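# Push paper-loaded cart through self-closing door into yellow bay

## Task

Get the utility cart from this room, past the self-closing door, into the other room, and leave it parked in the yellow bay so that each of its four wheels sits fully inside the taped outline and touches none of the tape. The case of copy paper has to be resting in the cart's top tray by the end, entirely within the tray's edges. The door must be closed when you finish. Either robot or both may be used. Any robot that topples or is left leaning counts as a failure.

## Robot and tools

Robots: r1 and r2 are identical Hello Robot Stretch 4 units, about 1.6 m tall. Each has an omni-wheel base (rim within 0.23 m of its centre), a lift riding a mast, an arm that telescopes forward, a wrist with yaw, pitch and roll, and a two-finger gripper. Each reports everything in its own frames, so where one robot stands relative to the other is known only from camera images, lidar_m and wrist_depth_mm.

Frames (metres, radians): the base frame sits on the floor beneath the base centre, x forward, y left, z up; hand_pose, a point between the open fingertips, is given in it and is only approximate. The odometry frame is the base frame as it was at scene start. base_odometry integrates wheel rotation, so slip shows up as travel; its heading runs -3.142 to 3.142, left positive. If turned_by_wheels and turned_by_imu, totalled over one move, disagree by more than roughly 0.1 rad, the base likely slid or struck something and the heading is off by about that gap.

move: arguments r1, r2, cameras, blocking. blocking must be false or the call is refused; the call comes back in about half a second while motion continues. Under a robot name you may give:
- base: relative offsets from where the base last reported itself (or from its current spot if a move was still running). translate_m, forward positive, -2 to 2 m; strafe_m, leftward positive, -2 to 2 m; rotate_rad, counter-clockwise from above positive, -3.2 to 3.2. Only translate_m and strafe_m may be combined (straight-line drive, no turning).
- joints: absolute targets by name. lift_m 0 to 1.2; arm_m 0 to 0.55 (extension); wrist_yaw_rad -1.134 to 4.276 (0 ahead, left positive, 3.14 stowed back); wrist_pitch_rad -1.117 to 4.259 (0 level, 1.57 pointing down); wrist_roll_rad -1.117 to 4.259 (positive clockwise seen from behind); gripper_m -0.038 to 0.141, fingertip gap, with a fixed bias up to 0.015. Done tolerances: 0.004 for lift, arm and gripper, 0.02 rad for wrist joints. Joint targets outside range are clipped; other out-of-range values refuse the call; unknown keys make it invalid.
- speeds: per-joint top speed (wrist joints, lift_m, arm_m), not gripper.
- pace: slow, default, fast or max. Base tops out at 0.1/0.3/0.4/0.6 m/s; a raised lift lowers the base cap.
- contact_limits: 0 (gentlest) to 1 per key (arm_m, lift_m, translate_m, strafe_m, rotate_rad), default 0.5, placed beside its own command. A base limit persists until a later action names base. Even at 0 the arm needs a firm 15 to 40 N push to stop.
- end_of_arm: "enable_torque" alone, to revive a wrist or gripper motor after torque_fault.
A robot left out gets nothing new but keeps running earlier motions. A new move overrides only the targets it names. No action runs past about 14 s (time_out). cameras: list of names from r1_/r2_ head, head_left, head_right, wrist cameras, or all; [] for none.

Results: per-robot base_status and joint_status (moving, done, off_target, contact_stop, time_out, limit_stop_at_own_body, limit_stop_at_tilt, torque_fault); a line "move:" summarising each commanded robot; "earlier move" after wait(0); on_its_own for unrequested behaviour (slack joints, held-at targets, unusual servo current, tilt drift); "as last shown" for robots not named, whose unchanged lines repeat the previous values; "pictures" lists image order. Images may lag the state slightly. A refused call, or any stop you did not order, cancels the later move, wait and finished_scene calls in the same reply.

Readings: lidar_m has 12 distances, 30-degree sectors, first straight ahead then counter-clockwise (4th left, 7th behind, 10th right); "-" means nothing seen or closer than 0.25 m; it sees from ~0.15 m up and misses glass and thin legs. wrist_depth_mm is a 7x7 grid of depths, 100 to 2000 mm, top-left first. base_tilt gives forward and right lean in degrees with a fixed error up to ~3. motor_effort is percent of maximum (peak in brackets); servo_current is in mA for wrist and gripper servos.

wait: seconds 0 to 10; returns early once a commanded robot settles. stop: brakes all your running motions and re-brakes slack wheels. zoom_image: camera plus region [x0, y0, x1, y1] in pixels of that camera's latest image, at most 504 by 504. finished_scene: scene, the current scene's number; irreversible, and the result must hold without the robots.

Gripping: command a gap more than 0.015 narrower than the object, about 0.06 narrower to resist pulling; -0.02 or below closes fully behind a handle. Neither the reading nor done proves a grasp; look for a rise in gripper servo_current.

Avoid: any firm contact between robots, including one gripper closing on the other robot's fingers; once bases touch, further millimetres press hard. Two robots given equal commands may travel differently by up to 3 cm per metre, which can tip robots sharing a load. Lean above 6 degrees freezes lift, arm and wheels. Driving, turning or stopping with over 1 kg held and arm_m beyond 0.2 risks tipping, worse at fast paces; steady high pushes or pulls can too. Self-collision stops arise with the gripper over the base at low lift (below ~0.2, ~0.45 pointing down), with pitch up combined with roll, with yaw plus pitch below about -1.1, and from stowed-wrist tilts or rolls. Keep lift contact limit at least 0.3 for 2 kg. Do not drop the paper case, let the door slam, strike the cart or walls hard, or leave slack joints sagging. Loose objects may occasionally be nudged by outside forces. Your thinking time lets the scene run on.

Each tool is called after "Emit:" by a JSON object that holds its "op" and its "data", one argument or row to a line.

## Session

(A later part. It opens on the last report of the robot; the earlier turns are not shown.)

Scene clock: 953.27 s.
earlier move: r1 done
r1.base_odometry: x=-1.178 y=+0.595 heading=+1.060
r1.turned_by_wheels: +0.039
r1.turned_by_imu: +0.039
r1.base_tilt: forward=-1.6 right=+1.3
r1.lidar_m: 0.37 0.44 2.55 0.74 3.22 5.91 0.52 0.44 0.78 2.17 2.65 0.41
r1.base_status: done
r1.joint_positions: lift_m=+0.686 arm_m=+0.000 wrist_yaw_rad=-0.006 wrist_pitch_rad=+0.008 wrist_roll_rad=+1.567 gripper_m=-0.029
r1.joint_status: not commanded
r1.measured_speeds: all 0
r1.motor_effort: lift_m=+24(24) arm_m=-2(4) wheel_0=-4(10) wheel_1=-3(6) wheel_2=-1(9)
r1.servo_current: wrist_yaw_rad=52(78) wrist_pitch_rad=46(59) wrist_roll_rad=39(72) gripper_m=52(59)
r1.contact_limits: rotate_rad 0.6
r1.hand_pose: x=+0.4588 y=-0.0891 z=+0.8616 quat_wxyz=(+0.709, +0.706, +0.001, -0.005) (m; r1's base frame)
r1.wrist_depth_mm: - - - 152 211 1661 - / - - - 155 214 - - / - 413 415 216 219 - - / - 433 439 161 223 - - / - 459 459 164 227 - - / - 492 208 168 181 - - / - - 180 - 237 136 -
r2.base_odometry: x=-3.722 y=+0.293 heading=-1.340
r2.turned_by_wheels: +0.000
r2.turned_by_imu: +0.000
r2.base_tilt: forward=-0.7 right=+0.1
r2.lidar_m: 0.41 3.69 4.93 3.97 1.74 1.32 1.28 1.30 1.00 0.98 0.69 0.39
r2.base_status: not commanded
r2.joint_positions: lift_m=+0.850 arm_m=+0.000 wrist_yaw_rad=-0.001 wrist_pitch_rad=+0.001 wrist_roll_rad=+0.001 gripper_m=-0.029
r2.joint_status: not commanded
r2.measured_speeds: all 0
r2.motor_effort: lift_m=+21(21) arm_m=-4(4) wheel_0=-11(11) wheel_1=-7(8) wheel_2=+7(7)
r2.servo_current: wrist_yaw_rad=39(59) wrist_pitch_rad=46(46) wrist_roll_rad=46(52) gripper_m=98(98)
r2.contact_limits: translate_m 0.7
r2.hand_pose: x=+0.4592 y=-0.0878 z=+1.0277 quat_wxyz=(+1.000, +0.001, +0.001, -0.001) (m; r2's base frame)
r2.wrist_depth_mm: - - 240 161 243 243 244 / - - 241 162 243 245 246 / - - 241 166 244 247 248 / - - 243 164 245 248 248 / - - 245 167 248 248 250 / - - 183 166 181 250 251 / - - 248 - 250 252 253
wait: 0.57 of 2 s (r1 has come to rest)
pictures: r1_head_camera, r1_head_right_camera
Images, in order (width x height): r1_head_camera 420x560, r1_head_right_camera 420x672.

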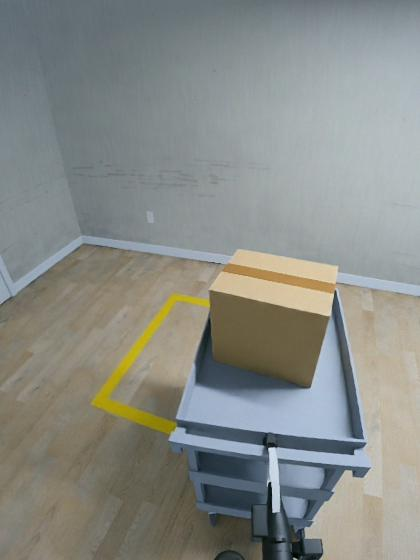

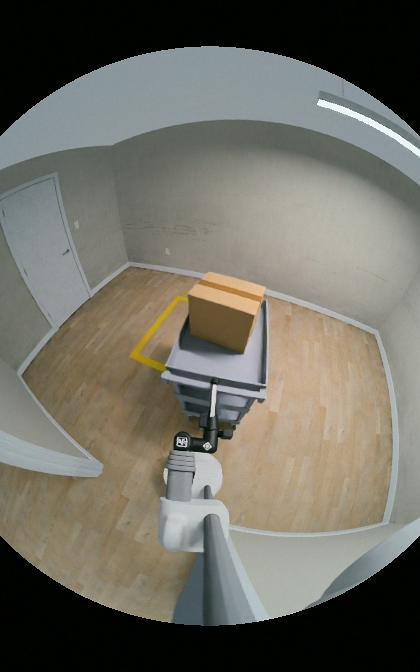

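Emit:
{"op": "move", "data": {
  "r1": {"base":{"translate_m":0.03,"strafe_m":-0.24},"contact_limits":{"translate_m":0.5}},
  "blocking": false,
  "cameras": []
}}

Emit:
{"op": "wait", "data": {
  "seconds": 3,
  "cameras": []
}}

Emit:
{"op": "move", "data": {
  "r1": {"base":{"rotate_rad":0.25},"pace":"slow","contact_limits":{"rotate_rad":0.6}},
  "blocking": false,
  "cameras": []
}}

Emit:
{"op": "wait", "data": {
  "seconds": 2,
  "cameras": []
}}

Emit:
{"op": "move", "data": {
  "r1": {"base":{"translate_m":0.03,"strafe_m":-0.24},"contact_limits":{"translate_m":0.5}},
  "blocking": false,
  "cameras": []
}}

Emit:
{"op": "wait", "data": {
  "seconds": 3,
  "cameras": ["r1_head_camera","r1_head_right_camera"]
}}

Scene clock: 967.13 s.
move: r1 moving
r1.base_odometry: x=-1.147 y=+0.582 heading=+1.061
r1.turned_by_wheels: +0.001
r1.turned_by_imu: +0.001
r1.base_tilt: forward=-1.6 right=+1.3
r1.lidar_m: 0.40 0.43 2.56 0.80 3.22 5.93 0.44 0.42 0.80 2.13 2.62 0.39
r1.base_status: translate_m moving; strafe_m moving
r1.joint_positions: lift_m=+0.686 arm_m=+0.000 wrist_yaw_rad=+0.004 wrist_pitch_rad=+0.008 wrist_roll_rad=+1.567 gripper_m=-0.029
r1.joint_status: not commanded
r1.measured_speeds: translate_m=+0.017 strafe_m=-0.131 rotate_rad=+0.007 lift_m=+0.000 arm_m=+0.000 wrist_yaw_rad=+0.038 wrist_pitch_rad=+0.000 wrist_roll_rad=+0.000
r1.motor_effort: lift_m=+24(24) arm_m=+4(4) wheel_0=+13(14) wheel_1=-7(9) wheel_2=-2(6)
r1.servo_current: wrist_yaw_rad=65(65) wrist_pitch_rad=52(59) wrist_roll_rad=39(59) gripper_m=46(52)
r1.contact_limits: translate_m 0.5
r1.hand_pose: x=+0.4596 y=-0.0864 z=+0.8616 quat_wxyz=(+0.709, +0.706, +0.004, -0.001) (m; r1's base frame)
r1.wrist_depth_mm: - - - 145 201 1537 - / - - 591 203 206 - - / - 407 407 152 212 - - / - 430 430 156 218 - - / - 462 462 161 225 - - / - 504 480 166 185 1863 - / - - 177 128 238 136 -
r2: as last shown
r2.base_tilt: forward=-0.6 right=+0.1
r2.lidar_m: 0.39 3.66 4.91 3.96 1.71 1.30 1.28 1.33 1.01 0.97 0.68 0.45
r2.servo_current: wrist_yaw_rad=52(52) wrist_pitch_rad=39(46) wrist_roll_rad=46(65) gripper_m=91(98)
r2.contact_limits: translate_m 0.7
r2.wrist_depth_mm: - - 239 161 243 244 244 / - - 241 162 244 245 245 / - - 242 166 245 246 248 / - - 244 164 247 247 249 / - - 245 167 248 248 250 / - - 183 167 181 251 251 / - - 247 - 251 251 252
pictures: none
No camera images: "cameras" was empty.

Scene clock: 968.80 s.
earlier move: r1 done
r1.base_odometry: x=-0.954 y=+0.504 heading=+1.061
r1.turned_by_wheels: -0.001
r1.turned_by_imu: +0.000
r1.base_tilt: forward=-1.5 right=+1.2
r1.lidar_m: 0.37 0.39 2.77 0.98 3.35 6.35 0.41 0.49 1.01 1.98 2.37 0.44
r1.base_status: done
r1.joint_positions: lift_m=+0.686 arm_m=+0.000 wrist_yaw_rad=+0.006 wrist_pitch_rad=+0.008 wrist_roll_rad=+1.567 gripper_m=-0.029
r1.joint_status: not commanded
r1.measured_speeds: all 0
r1.motor_effort: lift_m=+24(24) arm_m=-4(4) wheel_0=+2(18) wheel_1=-1(9) wheel_2=+2(6)
r1.servo_current: wrist_yaw_rad=72(72) wrist_pitch_rad=52(59) wrist_roll_rad=52(65) gripper_m=52(52)
r1.contact_limits: translate_m 0.5
r1.hand_pose: x=+0.4598 y=-0.0858 z=+0.8616 quat_wxyz=(+0.709, +0.706, +0.005, -0.001) (m; r1's base frame)
r1.wrist_depth_mm: - - - 183 247 255 256 / - - - 240 243 1661 1205 / - - - 237 240 1808 - / - 585 430 236 236 - - / - 433 439 173 235 - - / - 445 442 173 182 - - / - 452 183 - 228 - -
r2.base_odometry: x=-3.722 y=+0.293 heading=-1.340
r2.turned_by_wheels: +0.000
r2.turned_by_imu: +0.000
r2.base_tilt: forward=-0.7 right=+0.1
r2.lidar_m: 0.38 3.70 4.92 3.97 1.73 1.30 1.27 1.32 1.01 0.99 0.71 0.44
r2.base_status: not commanded
r2.joint_positions: lift_m=+0.850 arm_m=+0.000 wrist_yaw_rad=-0.001 wrist_pitch_rad=+0.001 wrist_roll_rad=+0.001 gripper_m=-0.029
r2.joint_status: not commanded
r2.measured_speeds: all 0
r2.motor_effort: lift_m=+21(21) arm_m=-4(4) wheel_0=-11(11) wheel_1=-7(8) wheel_2=+7(7)
r2.servo_current: wrist_yaw_rad=59(65) wrist_pitch_rad=39(46) wrist_roll_rad=52(65) gripper_m=91(104)
r2.contact_limits: translate_m 0.7
r2.hand_pose: x=+0.4592 y=-0.0878 z=+1.0277 quat_wxyz=(+1.000, +0.001, +0.001, -0.001) (m; r2's base frame)
r2.wrist_depth_mm: - - 239 161 241 244 244 / - - 241 162 244 244 246 / - - 243 166 245 246 247 / - - 242 164 247 248 248 / - - 246 167 248 250 250 / - - 183 166 180 251 252 / - - 247 - 251 251 253
wait: 1.67 of 3 s (r1 has come to rest)
pictures: none
No camera images: "cameras" was empty.

Scene clock: 969.30 s.
move: r1 moving
r1.base_odometry: x=-0.954 y=+0.504 heading=+1.185
r1.turned_by_wheels: +0.124
r1.turned_by_imu: +0.124
r1.base_tilt: forward=-1.6 right=+1.3
r1.lidar_m: 0.39 0.42 2.29 0.99 3.70 0.46 0.42 0.58 1.34 2.02 2.52 0.44
r1.base_status: rotate_rad moving
r1.joint_positions: lift_m=+0.686 arm_m=+0.000 wrist_yaw_rad=-0.007 wrist_pitch_rad=+0.008 wrist_roll_rad=+1.567 gripper_m=-0.029
r1.joint_status: not commanded
r1.measured_speeds: translate_m=-0.001 strafe_m=+0.001 rotate_rad=+0.481 lift_m=+0.000 arm_m=+0.000 wrist_yaw_rad=-0.044 wrist_pitch_rad=+0.000 wrist_roll_rad=+0.000
r1.motor_effort: lift_m=+24(24) arm_m=+0(4) wheel_0=-9(11) wheel_1=-8(8) wheel_2=-11(11)
r1.servo_current: wrist_yaw_rad=46(72) wrist_pitch_rad=52(59) wrist_roll_rad=39(65) gripper_m=46(59)
r1.contact_limits: rotate_rad 0.6
r1.hand_pose: x=+0.4586 y=-0.0895 z=+0.8616 quat_wxyz=(+0.709, +0.706, +0.000, -0.005) (m; r1's base frame)
r1.wrist_depth_mm: - - - 232 234 264 1078 / - - - 171 232 1661 1205 / - - - 171 232 - - / - 427 427 169 231 - - / - 436 436 169 230 - - / - 452 187 178 181 - - / - 459 466 129 229 128 -
r2: as last shown
r2.base_tilt: forward=-0.6 right=+0.1
r2.lidar_m: 0.40 3.69 4.90 3.97 1.71 1.30 1.27 1.33 1.01 0.98 0.71 0.45
r2.servo_current: wrist_yaw_rad=59(59) wrist_pitch_rad=39(46) wrist_roll_rad=46(52) gripper_m=91(98)
r2.contact_limits: translate_m 0.7
r2.wrist_depth_mm: - - 241 161 242 244 244 / - - 241 163 243 245 247 / - - 242 166 245 246 248 / - - 244 164 246 247 249 / - - 245 167 247 249 249 / - - 183 166 180 249 252 / - - 247 - 251 253 254
pictures: none
No camera images: "cameras" was empty.

Scene clock: 970.10 s.
earlier move: r1 done
r1.base_odometry: x=-0.954 y=+0.504 heading=+1.310
r1.turned_by_wheels: +0.125
r1.turned_by_imu: +0.125
r1.base_tilt: forward=-1.6 right=+1.3
r1.lidar_m: 0.41 0.45 1.41 0.98 4.18 0.42 0.42 0.65 1.96 2.11 2.43 0.40
r1.base_status: done
r1.joint_positions: lift_m=+0.686 arm_m=+0.000 wrist_yaw_rad=-0.006 wrist_pitch_rad=+0.008 wrist_roll_rad=+1.567 gripper_m=-0.029
r1.joint_status: not commanded
r1.measured_speeds: all 0
r1.motor_effort: lift_m=+24(24) arm_m=+4(4) wheel_0=-5(11) wheel_1=-2(8) wheel_2=-7(11)
r1.servo_current: wrist_yaw_rad=46(78) wrist_pitch_rad=46(59) wrist_roll_rad=52(65) gripper_m=46(59)
r1.contact_limits: rotate_rad 0.6
r1.hand_pose: x=+0.4587 y=-0.0891 z=+0.8616 quat_wxyz=(+0.709, +0.706, +0.001, -0.005) (m; r1's base frame)
r1.wrist_depth_mm: - - - 142 201 1576 - / - - 585 146 206 - - / - 404 404 151 211 - - / - 430 433 156 219 - - / - 466 459 162 225 - - / - 512 207 167 181 - - / - - 180 128 240 136 -
r2.base_odometry: x=-3.722 y=+0.293 heading=-1.340
r2.turned_by_wheels: +0.000
r2.turned_by_imu: +0.000
r2.base_tilt: forward=-0.6 right=+0.1
r2.lidar_m: 0.40 3.67 4.93 3.94 1.74 1.30 1.26 1.33 1.02 0.98 0.70 0.42
r2.base_status: not commanded
r2.joint_positions: lift_m=+0.850 arm_m=+0.000 wrist_yaw_rad=-0.001 wrist_pitch_rad=+0.001 wrist_roll_rad=+0.001 gripper_m=-0.029
r2.joint_status: not commanded
r2.measured_speeds: all 0
r2.motor_effort: lift_m=+21(21) arm_m=-4(4) wheel_0=-10(11) wheel_1=-7(8) wheel_2=+7(7)
r2.servo_current: wrist_yaw_rad=39(59) wrist_pitch_rad=33(46) wrist_roll_rad=39(52) gripper_m=85(98)
r2.contact_limits: translate_m 0.7
r2.hand_pose: x=+0.4592 y=-0.0878 z=+1.0277 quat_wxyz=(+1.000, +0.001, +0.001, -0.001) (m; r2's base frame)
r2.wrist_depth_mm: - - 240 161 241 243 245 / - - 241 162 244 245 246 / - - 241 167 245 246 248 / - - 244 164 246 248 250 / - - 246 167 247 250 251 / - - 183 167 181 250 252 / - - 248 - 250 251 253
wait: 0.80 of 2 s (r1 has come to rest)
pictures: none
No camera images: "cameras" was empty.

Scene clock: 970.60 s.
move: r1 moving
r1.base_odometry: x=-0.921 y=+0.499 heading=+1.310
r1.turned_by_wheels: +0.000
r1.turned_by_imu: +0.000
r1.base_tilt: forward=-1.6 right=+1.3
r1.lidar_m: 0.43 0.45 1.45 1.03 4.19 0.43 0.47 0.70 1.93 2.06 2.40 0.41
r1.base_status: translate_m moving; strafe_m moving
r1.joint_positions: lift_m=+0.686 arm_m=+0.000 wrist_yaw_rad=-0.002 wrist_pitch_rad=+0.008 wrist_roll_rad=+1.567 gripper_m=-0.029
r1.joint_status: not commanded
r1.measured_speeds: translate_m=+0.016 strafe_m=-0.132 rotate_rad=+0.006 lift_m=+0.000 arm_m=+0.000 wrist_yaw_rad=+0.031 wrist_pitch_rad=+0.000 wrist_roll_rad=+0.000
r1.motor_effort: lift_m=+24(24) arm_m=+4(4) wheel_0=+12(12) wheel_1=-6(9) wheel_2=-3(9)
r1.servo_current: wrist_yaw_rad=52(65) wrist_pitch_rad=46(52) wrist_roll_rad=85(85) gripper_m=46(52)
r1.contact_limits: translate_m 0.5
r1.hand_pose: x=+0.4591 y=-0.0879 z=+0.8616 quat_wxyz=(+0.709, +0.706, +0.002, -0.003) (m; r1's base frame)
r1.wrist_depth_mm: - - - - 193 750 - / - 564 488 - 200 - - / - 402 402 146 207 - - / - 433 436 153 215 - - / - 477 466 158 223 - - / - - 211 166 182 1756 - / - - 177 - 241 136 -
r2: as last shown
r2.base_tilt: forward=-0.7 right=+0.1
r2.lidar_m: 0.39 3.71 4.93 3.96 1.70 1.31 1.27 1.33 1.01 0.97 0.71 0.43
r2.motor_effort: lift_m=+21(21) arm_m=-4(4) wheel_0=-11(11) wheel_1=-8(8) wheel_2=+6(7)
r2.servo_current: wrist_yaw_rad=46(52) wrist_pitch_rad=46(46) wrist_roll_rad=46(59) gripper_m=91(98)
r2.contact_limits: translate_m 0.7
r2.wrist_depth_mm: - - 239 161 243 244 245 / - - 240 162 243 244 247 / - - 242 166 245 247 247 / - - 243 164 247 248 249 / - - 246 167 249 249 251 / - - 183 166 181 250 252 / - - 248 - 251 251 253
pictures: none
No camera images: "cameras" was empty.

Scene clock: 972.27 s.
earlier move: r1 done
r1.base_odometry: x=-0.715 y=+0.471 heading=+1.310
r1.turned_by_wheels: +0.000
r1.turned_by_imu: +0.000
r1.base_tilt: forward=-1.6 right=+1.3
r1.lidar_m: 0.39 0.41 1.92 1.26 4.47 0.53 0.61 0.89 1.77 1.89 2.26 0.40
r1.base_status: done
r1.joint_positions: lift_m=+0.686 arm_m=+0.000 wrist_yaw_rad=+0.004 wrist_pitch_rad=+0.008 wrist_roll_rad=+1.567 gripper_m=-0.029
r1.joint_status: not commanded
r1.measured_speeds: all 0
r1.motor_effort: lift_m=+24(24) arm_m=-4(4) wheel_0=+2(18) wheel_1=-1(9) wheel_2=+3(9)
r1.servo_current: wrist_yaw_rad=46(65) wrist_pitch_rad=39(59) wrist_roll_rad=39(85) gripper_m=52(59)
r1.contact_limits: translate_m 0.5
r1.hand_pose: x=+0.4597 y=-0.0862 z=+0.8616 quat_wxyz=(+0.709, +0.706, +0.004, -0.001) (m; r1's base frame)
r1.wrist_depth_mm: - - - 228 229 255 1060 / - - - 168 229 1618 - / - - - 229 230 - - / - 427 427 169 231 - - / - 439 439 170 232 - - / - 459 445 174 182 - - / - 469 183 - 232 138 -
r2.base_odometry: x=-3.722 y=+0.293 heading=-1.340
r2.turned_by_wheels: +0.000
r2.turned_by_imu: +0.000
r2.base_tilt: forward=-0.6 right=+0.1
r2.lidar_m: 0.41 3.71 4.93 3.98 1.73 1.32 1.26 1.31 1.01 0.99 0.68 0.45
r2.base_status: not commanded
r2.joint_positions: lift_m=+0.850 arm_m=+0.000 wrist_yaw_rad=-0.001 wrist_pitch_rad=+0.001 wrist_roll_rad=+0.001 gripper_m=-0.029
r2.joint_status: not commanded
r2.measured_speeds: all 0
r2.motor_effort: lift_m=+21(21) arm_m=-4(4) wheel_0=-11(11) wheel_1=-7(8) wheel_2=+7(7)
r2.servo_current: wrist_yaw_rad=39(65) wrist_pitch_rad=39(46) wrist_roll_rad=52(65) gripper_m=91(104)
r2.contact_limits: translate_m 0.7
r2.hand_pose: x=+0.4592 y=-0.0878 z=+1.0277 quat_wxyz=(+1.000, +0.001, +0.001, -0.001) (m; r2's base frame)
r2.wrist_depth_mm: - - 240 161 241 243 245 / - - 242 163 243 246 246 / - - 242 167 246 246 248 / - - 243 164 246 247 249 / - - 245 167 248 249 250 / - - 183 167 181 251 252 / - - 248 - 250 251 253
wait: 1.67 of 3 s (r1 has come to rest)
pictures: r1_head_camera, r1_head_right_camera
Images, in order (width x height): r1_head_camera 420x560, r1_head_right_camera 420x672.

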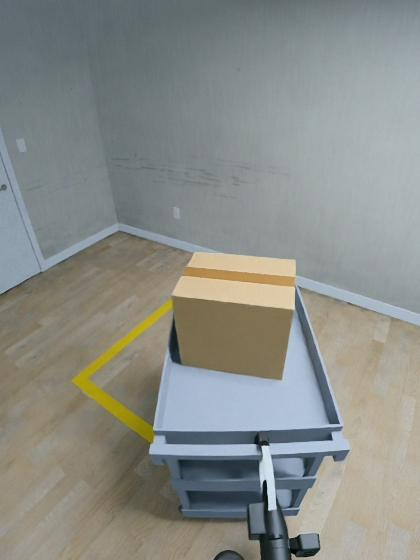

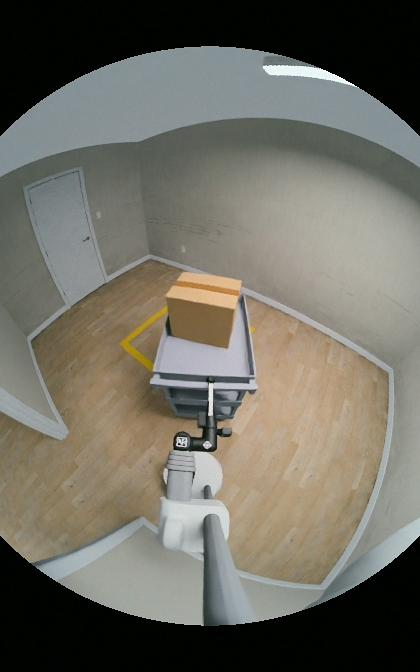

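Emit:
{"op": "move", "data": {
  "r1": {"base":{"translate_m":0.2,"strafe_m":-0.2},"contact_limits":{"translate_m":0.5}},
  "blocking": false,
  "cameras": []
}}

Emit:
{"op": "wait", "data": {
  "seconds": 3,
  "cameras": []
}}

Emit:
{"op": "move", "data": {
  "r1": {"base":{"rotate_rad":0.3},"pace":"slow","contact_limits":{"rotate_rad":0.6}},
  "blocking": false,
  "cameras": []
}}

Emit:
{"op": "wait", "data": {
  "seconds": 2,
  "cameras": ["r1_head_camera"]
}}

Scene clock: 985.40 s.
move: r1 moving
r1.base_odometry: x=-0.687 y=+0.487 heading=+1.310
r1.turned_by_wheels: +0.000
r1.turned_by_imu: -0.001
r1.base_tilt: forward=-1.6 right=+1.3
r1.lidar_m: 0.37 0.40 1.99 1.26 4.46 0.59 0.64 0.89 1.77 1.86 2.23 0.45
r1.base_status: translate_m moving; strafe_m moving
r1.joint_positions: lift_m=+0.686 arm_m=+0.000 wrist_yaw_rad=+0.003 wrist_pitch_rad=+0.008 wrist_roll_rad=+1.567 gripper_m=-0.029
r1.joint_status: not commanded
r1.measured_speeds: translate_m=+0.090 strafe_m=-0.090 rotate_rad=-0.005 lift_m=+0.000 arm_m=+0.000 wrist_yaw_rad=+0.000 wrist_pitch_rad=+0.000 wrist_roll_rad=+0.000
r1.motor_effort: lift_m=+24(24) arm_m=+4(4) wheel_0=+13(15) wheel_1=-5(5) wheel_2=-11(12)
r1.servo_current: wrist_yaw_rad=46(72) wrist_pitch_rad=46(59) wrist_roll_rad=46(65) gripper_m=59(59)
r1.contact_limits: translate_m 0.5
r1.hand_pose: x=+0.4595 y=-0.0867 z=+0.8616 quat_wxyz=(+0.709, +0.706, +0.004, -0.002) (m; r1's base frame)
r1.wrist_depth_mm: - - - 176 239 249 264 / - - - 174 237 1661 1182 / - - - 174 235 842 - / - 466 433 172 233 - - / - 430 442 170 231 - - / - 445 442 176 182 - - / - 452 177 - 227 128 -
r2: as last shown
r2.turned_by_imu: +0.002
r2.base_tilt: forward=-0.7 right=+0.1
r2.lidar_m: 0.38 3.71 4.93 3.94 1.71 1.33 1.28 1.30 1.02 0.98 0.72 0.41
r2.motor_effort: lift_m=+21(21) arm_m=-4(4) wheel_0=-11(11) wheel_1=-7(8) wheel_2=+6(7)
r2.servo_current: wrist_yaw_rad=46(59) wrist_pitch_rad=39(46) wrist_roll_rad=52(52) gripper_m=98(98)
r2.contact_limits: translate_m 0.7
r2.wrist_depth_mm: - - 239 161 242 243 244 / - - 241 162 243 245 246 / - - 243 166 245 246 248 / - - 243 164 246 248 249 / - - 245 167 247 249 249 / - - 183 167 180 250 252 / - - 247 - 251 251 254
pictures: none
No camera images: "cameras" was empty.

Scene clock: 987.27 s.
earlier move: r1 done
r1.base_odometry: x=-0.470 y=+0.612 heading=+1.309
r1.turned_by_wheels: +0.000
r1.turned_by_imu: -0.002
r1.base_tilt: forward=-1.5 right=+1.3
r1.lidar_m: 0.35 0.33 2.79 1.44 4.53 0.82 0.89 1.29 1.70 1.83 1.97 0.42
r1.base_status: done
r1.joint_positions: lift_m=+0.686 arm_m=+0.000 wrist_yaw_rad=-0.009 wrist_pitch_rad=+0.008 wrist_roll_rad=+1.567 gripper_m=-0.029
r1.joint_status: not commanded
r1.measured_speeds: all 0
r1.motor_effort: lift_m=+24(24) arm_m=+4(4) wheel_0=-1(15) wheel_1=-3(6) wheel_2=-2(19)
r1.servo_current: wrist_yaw_rad=52(78) wrist_pitch_rad=46(59) wrist_roll_rad=46(65) gripper_m=59(59)
r1.contact_limits: translate_m 0.5
r1.hand_pose: x=+0.4585 y=-0.0899 z=+0.8616 quat_wxyz=(+0.709, +0.706, +0.000, -0.006) (m; r1's base frame)
r1.wrist_depth_mm: - - - 210 283 290 1060 / - - - 202 276 1366 1138 / - - - 253 257 1576 - / - - - 243 248 - - / - 433 433 177 237 - - / - 427 208 173 181 - - / - 421 424 - 218 128 -
r2.base_odometry: x=-3.722 y=+0.293 heading=-1.340
r2.turned_by_wheels: +0.000
r2.turned_by_imu: +0.000
r2.base_tilt: forward=-0.6 right=+0.1
r2.lidar_m: 0.41 3.71 4.92 3.97 1.74 1.31 1.27 1.32 1.00 0.98 0.71 0.41
r2.base_status: not commanded
r2.joint_positions: lift_m=+0.850 arm_m=+0.000 wrist_yaw_rad=-0.001 wrist_pitch_rad=+0.001 wrist_roll_rad=+0.001 gripper_m=-0.029
r2.joint_status: not commanded
r2.measured_speeds: all 0
r2.motor_effort: lift_m=+21(21) arm_m=-4(4) wheel_0=-11(11) wheel_1=-8(8) wheel_2=+6(7)
r2.servo_current: wrist_yaw_rad=46(65) wrist_pitch_rad=39(46) wrist_roll_rad=52(65) gripper_m=98(104)
r2.contact_limits: translate_m 0.7
r2.hand_pose: x=+0.4592 y=-0.0878 z=+1.0277 quat_wxyz=(+1.000, +0.001, +0.001, -0.001) (m; r2's base frame)
r2.wrist_depth_mm: - - 240 161 243 244 245 / - - 241 163 244 245 245 / - - 243 166 244 245 247 / - - 244 164 246 246 250 / - - 245 167 246 250 250 / - - 183 167 180 250 252 / - - 247 - 251 251 253
wait: 1.87 of 3 s (r1 has come to rest)
pictures: none
No camera images: "cameras" was empty.

Scene clock: 987.77 s.
move: r1 moving
r1.base_odometry: x=-0.470 y=+0.612 heading=+1.434
r1.turned_by_wheels: +0.125
r1.turned_by_imu: +0.124
r1.base_tilt: forward=-1.6 right=+1.3
r1.lidar_m: 0.36 0.39 2.05 1.41 0.81 0.83 0.94 1.49 1.71 1.90 1.95 0.43
r1.base_status: rotate_rad moving
r1.joint_positions: lift_m=+0.686 arm_m=+0.000 wrist_yaw_rad=-0.015 wrist_pitch_rad=+0.008 wrist_roll_rad=+1.567 gripper_m=-0.029
r1.joint_status: not commanded
r1.measured_speeds: translate_m=-0.001 strafe_m=+0.000 rotate_rad=+0.494 lift_m=+0.000 arm_m=+0.000 wrist_yaw_rad=+0.000 wrist_pitch_rad=+0.000 wrist_roll_rad=+0.000
r1.motor_effort: lift_m=+24(24) arm_m=+4(4) wheel_0=-16(16) wheel_1=-5(8) wheel_2=-19(19)
r1.servo_current: wrist_yaw_rad=78(91) wrist_pitch_rad=52(59) wrist_roll_rad=39(65) gripper_m=39(59)
r1.contact_limits: rotate_rad 0.6
r1.hand_pose: x=+0.4579 y=-0.0917 z=+0.8616 quat_wxyz=(+0.709, +0.706, -0.003, -0.008) (m; r1's base frame)
r1.wrist_depth_mm: - - - 190 258 276 290 / - - - 246 251 1618 1205 / - - - 240 243 1708 - / - 433 433 178 236 - - / - 436 433 172 233 - - / - 439 186 168 179 - - / - 436 445 129 221 128 -
r2: as last shown
r2.base_tilt: forward=-0.7 right=+0.0
r2.lidar_m: 0.39 3.70 4.90 3.95 1.70 1.31 1.27 1.32 1.01 0.98 0.71 0.41
r2.motor_effort: lift_m=+21(21) arm_m=-4(4) wheel_0=-11(11) wheel_1=-7(7) wheel_2=+7(7)
r2.servo_current: wrist_yaw_rad=39(52) wrist_pitch_rad=39(39) wrist_roll_rad=52(59) gripper_m=91(98)
r2.contact_limits: translate_m 0.7
r2.wrist_depth_mm: - - 240 161 242 242 244 / - - 241 162 243 245 246 / - - 243 166 245 246 247 / - - 243 164 246 248 248 / - - 244 167 248 249 250 / - - 183 167 181 250 252 / - - 247 - 250 252 253
pictures: none
No camera images: "cameras" was empty.

Scene clock: 988.67 s.
earlier move: r1 done
r1.base_odometry: x=-0.470 y=+0.613 heading=+1.608
r1.turned_by_wheels: +0.174
r1.turned_by_imu: +0.175
r1.base_tilt: forward=-1.6 right=+1.3
r1.lidar_m: 0.40 0.48 1.50 1.44 0.84 0.85 1.06 1.71 1.73 2.15 1.93 0.39
r1.base_status: done
r1.joint_positions: lift_m=+0.686 arm_m=+0.000 wrist_yaw_rad=-0.004 wrist_pitch_rad=+0.008 wrist_roll_rad=+1.567 gripper_m=-0.029
r1.joint_status: not commanded
r1.measured_speeds: all 0
r1.motor_effort: lift_m=+24(24) arm_m=-4(4) wheel_0=-9(16) wheel_1=-4(8) wheel_2=-1(19)
r1.servo_current: wrist_yaw_rad=39(91) wrist_pitch_rad=46(59) wrist_roll_rad=39(65) gripper_m=52(59)
r1.contact_limits: rotate_rad 0.6
r1.hand_pose: x=+0.4589 y=-0.0887 z=+0.8616 quat_wxyz=(+0.709, +0.706, +0.001, -0.004) (m; r1's base frame)
r1.wrist_depth_mm: - - - 143 201 - - / - 399 459 148 207 - - / - 407 415 152 213 - - / - 439 442 158 220 - - / - 477 473 163 227 - - / - - 187 169 181 1618 - / - - 180 147 243 521 -
r2.base_odometry: x=-3.722 y=+0.293 heading=-1.340
r2.turned_by_wheels: +0.000
r2.turned_by_imu: +0.000
r2.base_tilt: forward=-0.7 right=+0.0
r2.lidar_m: 0.41 3.70 4.93 3.96 1.73 1.32 1.27 1.33 1.01 0.98 0.71 0.43
r2.base_status: not commanded
r2.joint_positions: lift_m=+0.850 arm_m=+0.000 wrist_yaw_rad=-0.001 wrist_pitch_rad=+0.001 wrist_roll_rad=+0.001 gripper_m=-0.029
r2.joint_status: not commanded
r2.measured_speeds: all 0
r2.motor_effort: lift_m=+21(21) arm_m=-4(4) wheel_0=-11(11) wheel_1=-7(8) wheel_2=+6(7)
r2.servo_current: wrist_yaw_rad=52(52) wrist_pitch_rad=39(46) wrist_roll_rad=46(59) gripper_m=98(104)
r2.contact_limits: translate_m 0.7
r2.hand_pose: x=+0.4592 y=-0.0878 z=+1.0277 quat_wxyz=(+1.000, +0.001, +0.001, -0.001) (m; r2's base frame)
r2.wrist_depth_mm: - - 239 161 241 243 244 / - - 240 162 243 244 245 / - - 242 166 244 246 249 / - - 244 164 246 248 248 / - - 245 168 247 249 251 / - - 183 167 181 251 252 / - - 248 - 251 251 253
wait: 0.90 of 2 s (r1 has come to rest)
pictures: r1_head_camera
Images, in order (width x height): r1_head_camera 420x560.

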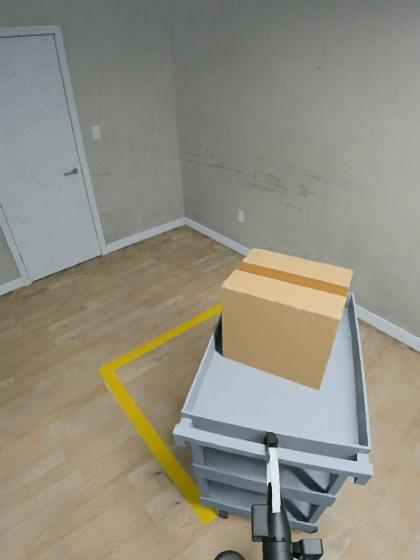

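Emit:
{"op": "move", "data": {
  "r1": {"base":{"translate_m":0.03,"strafe_m":-0.27},"contact_limits":{"translate_m":0.5}},
  "blocking": false,
  "cameras": []
}}

Emit:
{"op": "wait", "data": {
  "seconds": 3,
  "cameras": []
}}

Emit:
{"op": "move", "data": {
  "r1": {"base":{"rotate_rad":0.25},"pace":"slow","contact_limits":{"rotate_rad":0.6}},
  "blocking": false,
  "cameras": []
}}

Emit:
{"op": "wait", "data": {
  "seconds": 2,
  "cameras": []
}}

Emit:
{"op": "move", "data": {
  "r1": {"base":{"translate_m":0.03,"strafe_m":-0.25},"contact_limits":{"translate_m":0.5}},
  "blocking": false,
  "cameras": []
}}

Emit:
{"op": "wait", "data": {
  "seconds": 3,
  "cameras": []
}}

Emit:
{"op": "move", "data": {
  "r1": {"base":{"rotate_rad":0.25},"pace":"slow","contact_limits":{"rotate_rad":0.6}},
  "blocking": false,
  "cameras": []
}}

Emit:
{"op": "wait", "data": {
  "seconds": 2,
  "cameras": ["r1_head_camera"]
}}

Scene clock: 1004.80 s.
move: r1 moving
r1.base_odometry: x=-0.436 y=+0.617 heading=+1.609
r1.turned_by_wheels: +0.001
r1.turned_by_imu: +0.000
r1.base_tilt: forward=-1.6 right=+1.2
r1.lidar_m: 0.41 0.48 1.55 1.45 0.84 0.85 1.09 1.70 1.70 2.10 1.89 0.39
r1.base_status: translate_m moving; strafe_m moving
r1.joint_positions: lift_m=+0.686 arm_m=+0.000 wrist_yaw_rad=+0.002 wrist_pitch_rad=+0.008 wrist_roll_rad=+1.567 gripper_m=-0.029
r1.joint_status: not commanded
r1.measured_speeds: translate_m=+0.018 strafe_m=-0.133 rotate_rad=+0.004 lift_m=+0.000 arm_m=+0.000 wrist_yaw_rad=+0.058 wrist_pitch_rad=+0.000 wrist_roll_rad=+0.000
r1.motor_effort: lift_m=+24(24) arm_m=+3(4) wheel_0=+15(15) wheel_1=-6(9) wheel_2=-6(7)
r1.servo_current: wrist_yaw_rad=65(65) wrist_pitch_rad=46(52) wrist_roll_rad=72(72) gripper_m=52(52)
r1.contact_limits: translate_m 0.5
r1.hand_pose: x=+0.4594 y=-0.0868 z=+0.8616 quat_wxyz=(+0.709, +0.706, +0.003, -0.002) (m; r1's base frame)
r1.wrist_depth_mm: - - - - 189 - - / - 394 394 - 196 - - / - 402 407 - 203 - - / - 436 439 149 213 - - / - 480 477 156 221 - - / - - 504 - 227 1661 - / - - 177 - 241 136 -
r2: as last shown
r2.turned_by_imu: +0.002
r2.base_tilt: forward=-0.7 right=+0.1
r2.lidar_m: 0.40 3.67 4.93 3.97 1.73 1.30 1.27 1.31 1.01 0.98 0.73 0.42
r2.motor_effort: lift_m=+21(21) arm_m=-4(4) wheel_0=-11(11) wheel_1=-7(8) wheel_2=+7(7)
r2.servo_current: wrist_yaw_rad=39(59) wrist_pitch_rad=39(46) wrist_roll_rad=33(59) gripper_m=98(98)
r2.contact_limits: translate_m 0.7
r2.wrist_depth_mm: - - 240 162 241 243 245 / - - 241 163 243 244 246 / - - 241 166 245 246 247 / - - 242 165 246 248 249 / - - 245 167 247 248 250 / - - 183 167 181 250 251 / - - 248 - 251 252 253
pictures: none
No camera images: "cameras" was empty.

Scene clock: 1006.60 s.
earlier move: r1 done
r1.base_odometry: x=-0.201 y=+0.653 heading=+1.608
r1.turned_by_wheels: +0.000
r1.turned_by_imu: +0.000
r1.base_tilt: forward=-1.6 right=+1.3
r1.lidar_m: 0.36 0.39 1.89 1.69 1.05 1.07 1.32 1.56 1.59 1.88 1.71 0.43
r1.base_status: done
r1.joint_positions: lift_m=+0.686 arm_m=+0.000 wrist_yaw_rad=+0.005 wrist_pitch_rad=+0.008 wrist_roll_rad=+1.567 gripper_m=-0.029
r1.joint_status: not commanded
r1.measured_speeds: all 0
r1.motor_effort: lift_m=+24(24) arm_m=-4(4) wheel_0=+1(19) wheel_1=-1(9) wheel_2=+2(7)
r1.servo_current: wrist_yaw_rad=52(72) wrist_pitch_rad=46(59) wrist_roll_rad=39(72) gripper_m=46(59)
r1.contact_limits: translate_m 0.5
r1.hand_pose: x=+0.4597 y=-0.0860 z=+0.8616 quat_wxyz=(+0.709, +0.706, +0.004, -0.001) (m; r1's base frame)
r1.wrist_depth_mm: - - - 173 236 250 268 / - - - 174 236 1537 1255 / - - - 232 233 - - / - 430 427 172 234 - - / - 439 442 172 233 - - / - 455 449 174 183 - - / - 459 183 - 230 - -
r2.base_odometry: x=-3.722 y=+0.293 heading=-1.340
r2.turned_by_wheels: +0.000
r2.turned_by_imu: +0.000
r2.base_tilt: forward=-0.7 right=+0.1
r2.lidar_m: 0.38 3.71 4.95 3.96 1.71 1.31 1.27 1.32 1.00 0.97 0.70 0.45
r2.base_status: not commanded
r2.joint_positions: lift_m=+0.850 arm_m=+0.000 wrist_yaw_rad=-0.001 wrist_pitch_rad=+0.001 wrist_roll_rad=+0.001 gripper_m=-0.029
r2.joint_status: not commanded
r2.measured_speeds: all 0
r2.motor_effort: lift_m=+21(21) arm_m=-4(4) wheel_0=-11(11) wheel_1=-7(8) wheel_2=+7(7)
r2.servo_current: wrist_yaw_rad=65(65) wrist_pitch_rad=46(46) wrist_roll_rad=52(59) gripper_m=91(104)
r2.contact_limits: translate_m 0.7
r2.hand_pose: x=+0.4592 y=-0.0878 z=+1.0277 quat_wxyz=(+1.000, +0.001, +0.001, -0.001) (m; r2's base frame)
r2.wrist_depth_mm: - - 239 161 242 243 245 / - - 240 162 243 245 246 / - - 242 166 245 247 247 / - - 243 164 246 248 249 / - - 245 168 248 249 250 / - - 183 166 180 251 251 / - - 248 - 251 252 254
wait: 1.80 of 3 s (r1 has come to rest)
pictures: none
No camera images: "cameras" was empty.

Scene clock: 1007.10 s.
move: r1 moving
r1.base_odometry: x=-0.201 y=+0.653 heading=+1.733
r1.turned_by_wheels: +0.125
r1.turned_by_imu: +0.125
r1.base_tilt: forward=-1.6 right=+1.3
r1.lidar_m: 0.39 0.43 1.66 1.76 1.07 1.10 1.47 1.55 1.60 1.80 1.70 0.42
r1.base_status: rotate_rad moving
r1.joint_positions: lift_m=+0.686 arm_m=+0.000 wrist_yaw_rad=-0.006 wrist_pitch_rad=+0.008 wrist_roll_rad=+1.567 gripper_m=-0.029
r1.joint_status: not commanded
r1.measured_speeds: translate_m=-0.002 strafe_m=+0.001 rotate_rad=+0.489 lift_m=+0.000 arm_m=+0.000 wrist_yaw_rad=-0.033 wrist_pitch_rad=+0.000 wrist_roll_rad=+0.000
r1.motor_effort: lift_m=+24(24) arm_m=-1(4) wheel_0=-10(12) wheel_1=-4(8) wheel_2=-11(11)
r1.servo_current: wrist_yaw_rad=39(72) wrist_pitch_rad=52(59) wrist_roll_rad=59(59) gripper_m=52(52)
r1.contact_limits: rotate_rad 0.6
r1.hand_pose: x=+0.4587 y=-0.0892 z=+0.8616 quat_wxyz=(+0.709, +0.706, +0.000, -0.005) (m; r1's base frame)
r1.wrist_depth_mm: - - - 164 224 1464 1138 / - - - 164 225 1576 - / - 459 459 166 226 - - / - 427 427 166 229 - - / - 442 445 167 229 - - / - 462 187 177 182 - - / - 477 480 128 231 128 -
r2: as last shown
r2.base_tilt: forward=-0.6 right=+0.1
r2.lidar_m: 0.40 3.70 4.93 3.94 1.75 1.32 1.27 1.31 1.01 0.98 0.73 0.44
r2.motor_effort: lift_m=+21(21) arm_m=-4(4) wheel_0=-10(11) wheel_1=-7(8) wheel_2=+6(7)
r2.servo_current: wrist_yaw_rad=59(65) wrist_pitch_rad=39(46) wrist_roll_rad=46(52) gripper_m=91(98)
r2.contact_limits: translate_m 0.7
r2.wrist_depth_mm: - - 240 161 241 244 245 / - - 241 163 244 244 246 / - - 242 166 245 246 248 / - - 243 164 246 248 249 / - - 244 167 247 249 250 / - - 183 166 181 250 252 / - - 247 - 251 251 253
pictures: none
No camera images: "cameras" was empty.

Scene clock: 1007.90 s.
earlier move: r1 done
r1.base_odometry: x=-0.201 y=+0.653 heading=+1.857
r1.turned_by_wheels: +0.124
r1.turned_by_imu: +0.124
r1.base_tilt: forward=-1.6 right=+1.3
r1.lidar_m: 0.41 0.47 1.66 1.06 1.06 1.13 1.56 1.53 1.67 1.77 1.70 0.38
r1.base_status: done
r1.joint_positions: lift_m=+0.686 arm_m=+0.000 wrist_yaw_rad=-0.006 wrist_pitch_rad=+0.008 wrist_roll_rad=+1.567 gripper_m=-0.029
r1.joint_status: not commanded
r1.measured_speeds: all 0
r1.motor_effort: lift_m=+24(24) arm_m=+4(4) wheel_0=-5(12) wheel_1=-3(8) wheel_2=-6(11)
r1.servo_current: wrist_yaw_rad=46(72) wrist_pitch_rad=46(59) wrist_roll_rad=65(65) gripper_m=46(52)
r1.contact_limits: rotate_rad 0.6
r1.hand_pose: x=+0.4587 y=-0.0892 z=+0.8616 quat_wxyz=(+0.709, +0.706, +0.000, -0.005) (m; r1's base frame)
r1.wrist_depth_mm: - - - - 193 - - / - 402 445 - 198 - - / - 402 410 146 206 - - / - 436 436 152 215 - - / - 477 473 158 223 - - / - - 206 179 181 1756 - / - - 179 - 241 136 -
r2.base_odometry: x=-3.722 y=+0.293 heading=-1.340
r2.turned_by_wheels: +0.000
r2.turned_by_imu: +0.000
r2.base_tilt: forward=-0.7 right=+0.1
r2.lidar_m: 0.40 3.70 4.93 3.95 1.71 1.31 1.25 1.32 1.01 0.98 0.70 0.46
r2.base_status: not commanded
r2.joint_positions: lift_m=+0.850 arm_m=+0.000 wrist_yaw_rad=-0.001 wrist_pitch_rad=+0.001 wrist_roll_rad=+0.001 gripper_m=-0.029
r2.joint_status: not commanded
r2.measured_speeds: all 0
r2.motor_effort: lift_m=+21(21) arm_m=-4(4) wheel_0=-11(11) wheel_1=-7(8) wheel_2=+6(7)
r2.servo_current: wrist_yaw_rad=46(65) wrist_pitch_rad=39(46) wrist_roll_rad=39(59) gripper_m=98(98)
r2.contact_limits: translate_m 0.7
r2.hand_pose: x=+0.4592 y=-0.0878 z=+1.0277 quat_wxyz=(+1.000, +0.001, +0.001, -0.001) (m; r2's base frame)
r2.wrist_depth_mm: - - 239 161 242 244 244 / - - 241 162 243 245 245 / - - 242 166 245 247 248 / - - 244 164 247 247 248 / - - 245 167 248 248 250 / - - 184 167 181 250 253 / - - 247 - 250 252 253
wait: 0.80 of 2 s (r1 has come to rest)
pictures: none
No camera images: "cameras" was empty.

Scene clock: 1008.40 s.
move: r1 moving
r1.base_odometry: x=-0.170 y=+0.666 heading=+1.857
r1.turned_by_wheels: +0.000
r1.turned_by_imu: +0.000
r1.base_tilt: forward=-1.6 right=+1.2
r1.lidar_m: 0.43 0.50 1.72 1.11 1.08 1.19 1.58 1.55 1.67 1.71 1.67 0.38
r1.base_status: translate_m moving; strafe_m moving
r1.joint_positions: lift_m=+0.686 arm_m=+0.000 wrist_yaw_rad=-0.002 wrist_pitch_rad=+0.008 wrist_roll_rad=+1.567 gripper_m=-0.029
r1.joint_status: not commanded
r1.measured_speeds: translate_m=+0.017 strafe_m=-0.132 rotate_rad=-0.005 lift_m=+0.000 arm_m=+0.000 wrist_yaw_rad=+0.009 wrist_pitch_rad=+0.000 wrist_roll_rad=+0.000
r1.motor_effort: lift_m=+24(24) arm_m=+4(4) wheel_0=+11(12) wheel_1=-9(9) wheel_2=-5(9)
r1.servo_current: wrist_yaw_rad=52(65) wrist_pitch_rad=52(59) wrist_roll_rad=59(65) gripper_m=52(52)
r1.contact_limits: translate_m 0.5
r1.hand_pose: x=+0.4590 y=-0.0881 z=+0.8616 quat_wxyz=(+0.709, +0.706, +0.002, -0.003) (m; r1's base frame)
r1.wrist_depth_mm: - - - 129 186 - - / - 402 402 - 194 - - / - 404 402 - 202 - - / - 436 439 - 212 - - / - 484 480 155 221 - - / - - 210 - 182 1708 - / - - 176 - 243 136 -
r2: as last shown
r2.lidar_m: 0.38 3.69 4.95 3.93 1.72 1.31 1.27 1.34 1.00 0.98 0.69 0.42
r2.motor_effort: lift_m=+21(21) arm_m=-4(4) wheel_0=-11(11) wheel_1=-7(7) wheel_2=+7(7)
r2.servo_current: wrist_yaw_rad=46(59) wrist_pitch_rad=39(46) wrist_roll_rad=59(59) gripper_m=98(98)
r2.contact_limits: translate_m 0.7
r2.wrist_depth_mm: - - 239 161 242 243 245 / - - 241 163 244 244 245 / - - 242 167 245 246 248 / - - 244 164 247 247 249 / - - 245 167 248 249 250 / - - 183 166 180 251 251 / - - 247 - 250 251 252
pictures: none
No camera images: "cameras" was empty.

Scene clock: 1010.10 s.
earlier move: r1 done
r1.base_odometry: x=+0.030 y=+0.752 heading=+1.858
r1.turned_by_wheels: +0.000
r1.turned_by_imu: +0.000
r1.base_tilt: forward=-1.6 right=+1.3
r1.lidar_m: 0.40 0.43 1.90 1.33 1.30 1.38 1.52 1.46 1.59 1.50 1.46 0.42
r1.base_status: done
r1.joint_positions: lift_m=+0.686 arm_m=+0.000 wrist_yaw_rad=+0.005 wrist_pitch_rad=+0.008 wrist_roll_rad=+1.567 gripper_m=-0.029
r1.joint_status: not commanded
r1.measured_speeds: all 0
r1.motor_effort: lift_m=+24(24) arm_m=-3(4) wheel_0=+2(18) wheel_1=-1(9) wheel_2=+3(9)
r1.servo_current: wrist_yaw_rad=33(72) wrist_pitch_rad=52(59) wrist_roll_rad=46(65) gripper_m=52(59)
r1.contact_limits: translate_m 0.5
r1.hand_pose: x=+0.4597 y=-0.0860 z=+0.8616 quat_wxyz=(+0.709, +0.706, +0.004, -0.001) (m; r1's base frame)
r1.wrist_depth_mm: - - - 215 218 1430 1160 / - - - 160 220 1708 - / - 609 500 221 224 - - / - 424 427 165 226 - - / - 445 449 167 229 - - / - 469 210 174 182 - - / - 488 177 - 236 138 -
r2.base_odometry: x=-3.722 y=+0.293 heading=-1.340
r2.turned_by_wheels: +0.000
r2.turned_by_imu: +0.000
r2.base_tilt: forward=-0.6 right=+0.1
r2.lidar_m: 0.38 3.68 4.91 3.96 1.72 1.32 1.26 1.32 1.02 0.97 0.71 0.46
r2.base_status: not commanded
r2.joint_positions: lift_m=+0.850 arm_m=+0.000 wrist_yaw_rad=-0.001 wrist_pitch_rad=+0.001 wrist_roll_rad=+0.001 gripper_m=-0.029
r2.joint_status: not commanded
r2.measured_speeds: all 0
r2.motor_effort: lift_m=+21(21) arm_m=-4(4) wheel_0=-11(12) wheel_1=-7(8) wheel_2=+6(7)
r2.servo_current: wrist_yaw_rad=52(59) wrist_pitch_rad=46(46) wrist_roll_rad=46(59) gripper_m=91(98)
r2.contact_limits: translate_m 0.7
r2.hand_pose: x=+0.4592 y=-0.0878 z=+1.0277 quat_wxyz=(+1.000, +0.001, +0.001, -0.001) (m; r2's base frame)
r2.wrist_depth_mm: - - 239 160 242 244 244 / - - 242 162 244 245 246 / - - 242 166 245 246 248 / - - 243 164 246 247 248 / - - 246 167 248 250 250 / - - 183 167 181 250 251 / - - 246 - 250 252 253
wait: 1.70 of 3 s (r1 has come to rest)
pictures: none
No camera images: "cameras" was empty.

Scene clock: 1010.60 s.
move: r1 moving
r1.base_odometry: x=+0.030 y=+0.752 heading=+1.982
r1.turned_by_wheels: +0.124
r1.turned_by_imu: +0.124
r1.base_tilt: forward=-1.6 right=+1.2
r1.lidar_m: 0.42 0.47 1.89 1.31 1.29 1.48 1.47 1.46 1.65 1.49 1.46 0.40
r1.base_status: rotate_rad moving
r1.joint_positions: lift_m=+0.686 arm_m=+0.000 wrist_yaw_rad=-0.005 wrist_pitch_rad=+0.008 wrist_roll_rad=+1.567 gripper_m=-0.029
r1.joint_status: not commanded
r1.measured_speeds: translate_m=+0.000 strafe_m=+0.002 rotate_rad=+0.487 lift_m=+0.000 arm_m=+0.000 wrist_yaw_rad=+0.000 wrist_pitch_rad=+0.000 wrist_roll_rad=+0.000
r1.motor_effort: lift_m=+24(24) arm_m=-4(4) wheel_0=-14(14) wheel_1=-6(9) wheel_2=-8(8)
r1.servo_current: wrist_yaw_rad=39(65) wrist_pitch_rad=52(52) wrist_roll_rad=46(52) gripper_m=46(59)
r1.contact_limits: rotate_rad 0.6
r1.hand_pose: x=+0.4588 y=-0.0889 z=+0.8616 quat_wxyz=(+0.709, +0.706, +0.001, -0.004) (m; r1's base frame)
r1.wrist_depth_mm: - - - 149 206 1618 1205 / - - 591 152 211 - - / - 410 410 155 216 - - / - 433 433 159 220 - - / - 459 462 163 225 - - / - 504 187 169 181 - - / - - 521 148 238 128 -
r2: as last shown
r2.base_tilt: forward=-0.7 right=+0.1
r2.lidar_m: 0.40 3.72 4.92 3.95 1.72 1.30 1.27 1.35 0.99 0.98 0.70 0.42
r2.motor_effort: lift_m=+21(21) arm_m=-4(4) wheel_0=-11(11) wheel_1=-7(8) wheel_2=+7(7)
r2.servo_current: wrist_yaw_rad=46(59) wrist_pitch_rad=46(46) wrist_roll_rad=46(59) gripper_m=91(98)
r2.contact_limits: translate_m 0.7
r2.wrist_depth_mm: - - 239 160 242 243 245 / - - 240 163 244 246 246 / - - 242 166 246 246 247 / - - 244 164 247 247 249 / - - 246 167 246 249 250 / - - 183 167 180 251 251 / - - 248 - 250 251 252
pictures: none
No camera images: "cameras" was empty.

Scene clock: 1011.40 s.
earlier move: r1 done
r1.base_odometry: x=+0.030 y=+0.752 heading=+2.107
r1.turned_by_wheels: +0.125
r1.turned_by_imu: +0.125
r1.base_tilt: forward=-1.6 right=+1.3
r1.lidar_m: 0.40 2.40 1.90 1.30 1.28 1.57 1.46 1.49 1.65 1.46 1.49 0.37
r1.base_status: done
r1.joint_positions: lift_m=+0.686 arm_m=+0.000 wrist_yaw_rad=-0.005 wrist_pitch_rad=+0.008 wrist_roll_rad=+1.567 gripper_m=-0.029
r1.joint_status: not commanded
r1.measured_speeds: all 0
r1.motor_effort: lift_m=+24(24) arm_m=+4(4) wheel_0=-5(14) wheel_1=-2(9) wheel_2=-5(9)
r1.servo_current: wrist_yaw_rad=59(65) wrist_pitch_rad=46(52) wrist_roll_rad=52(65) gripper_m=46(59)
r1.contact_limits: rotate_rad 0.6
r1.hand_pose: x=+0.4588 y=-0.0889 z=+0.8616 quat_wxyz=(+0.709, +0.706, +0.001, -0.004) (m; r1's base frame)
r1.wrist_depth_mm: - 462 469 120 177 177 - / - 375 379 126 186 - - / - 404 410 - 196 - - / - 452 449 - 206 - - / - 517 496 151 220 - - / - - 209 179 181 1708 - / - - 179 - 248 136 -
r2.base_odometry: x=-3.722 y=+0.293 heading=-1.340
r2.turned_by_wheels: +0.000
r2.turned_by_imu: +0.000
r2.base_tilt: forward=-0.7 right=+0.0
r2.lidar_m: 0.41 3.68 4.93 3.96 1.73 1.32 1.25 1.31 1.02 0.98 0.67 0.43
r2.base_status: not commanded
r2.joint_positions: lift_m=+0.850 arm_m=+0.000 wrist_yaw_rad=-0.001 wrist_pitch_rad=+0.001 wrist_roll_rad=+0.001 gripper_m=-0.029
r2.joint_status: not commanded
r2.measured_speeds: all 0
r2.motor_effort: lift_m=+21(21) arm_m=-4(4) wheel_0=-11(11) wheel_1=-7(8) wheel_2=+7(7)
r2.servo_current: wrist_yaw_rad=39(59) wrist_pitch_rad=39(46) wrist_roll_rad=33(59) gripper_m=98(98)
r2.contact_limits: translate_m 0.7
r2.hand_pose: x=+0.4592 y=-0.0878 z=+1.0277 quat_wxyz=(+1.000, +0.001, +0.001, -0.001) (m; r2's base frame)
r2.wrist_depth_mm: - - 240 161 242 243 245 / - - 240 163 244 244 246 / - - 243 166 245 246 247 / - - 243 164 246 248 248 / - - 246 167 247 248 250 / - - 184 167 181 250 252 / - - 246 - 251 252 253
wait: 0.80 of 2 s (r1 has come to rest)
pictures: r1_head_camera
Images, in order (width x height): r1_head_camera 420x560.

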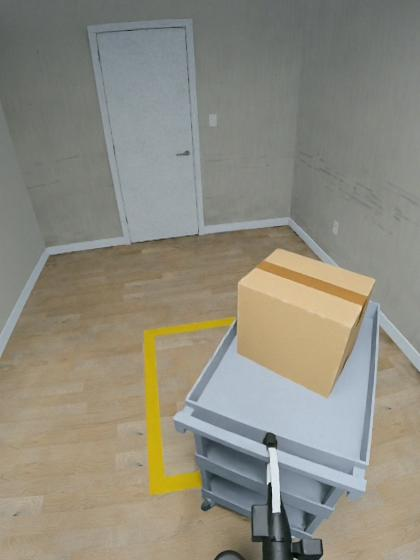

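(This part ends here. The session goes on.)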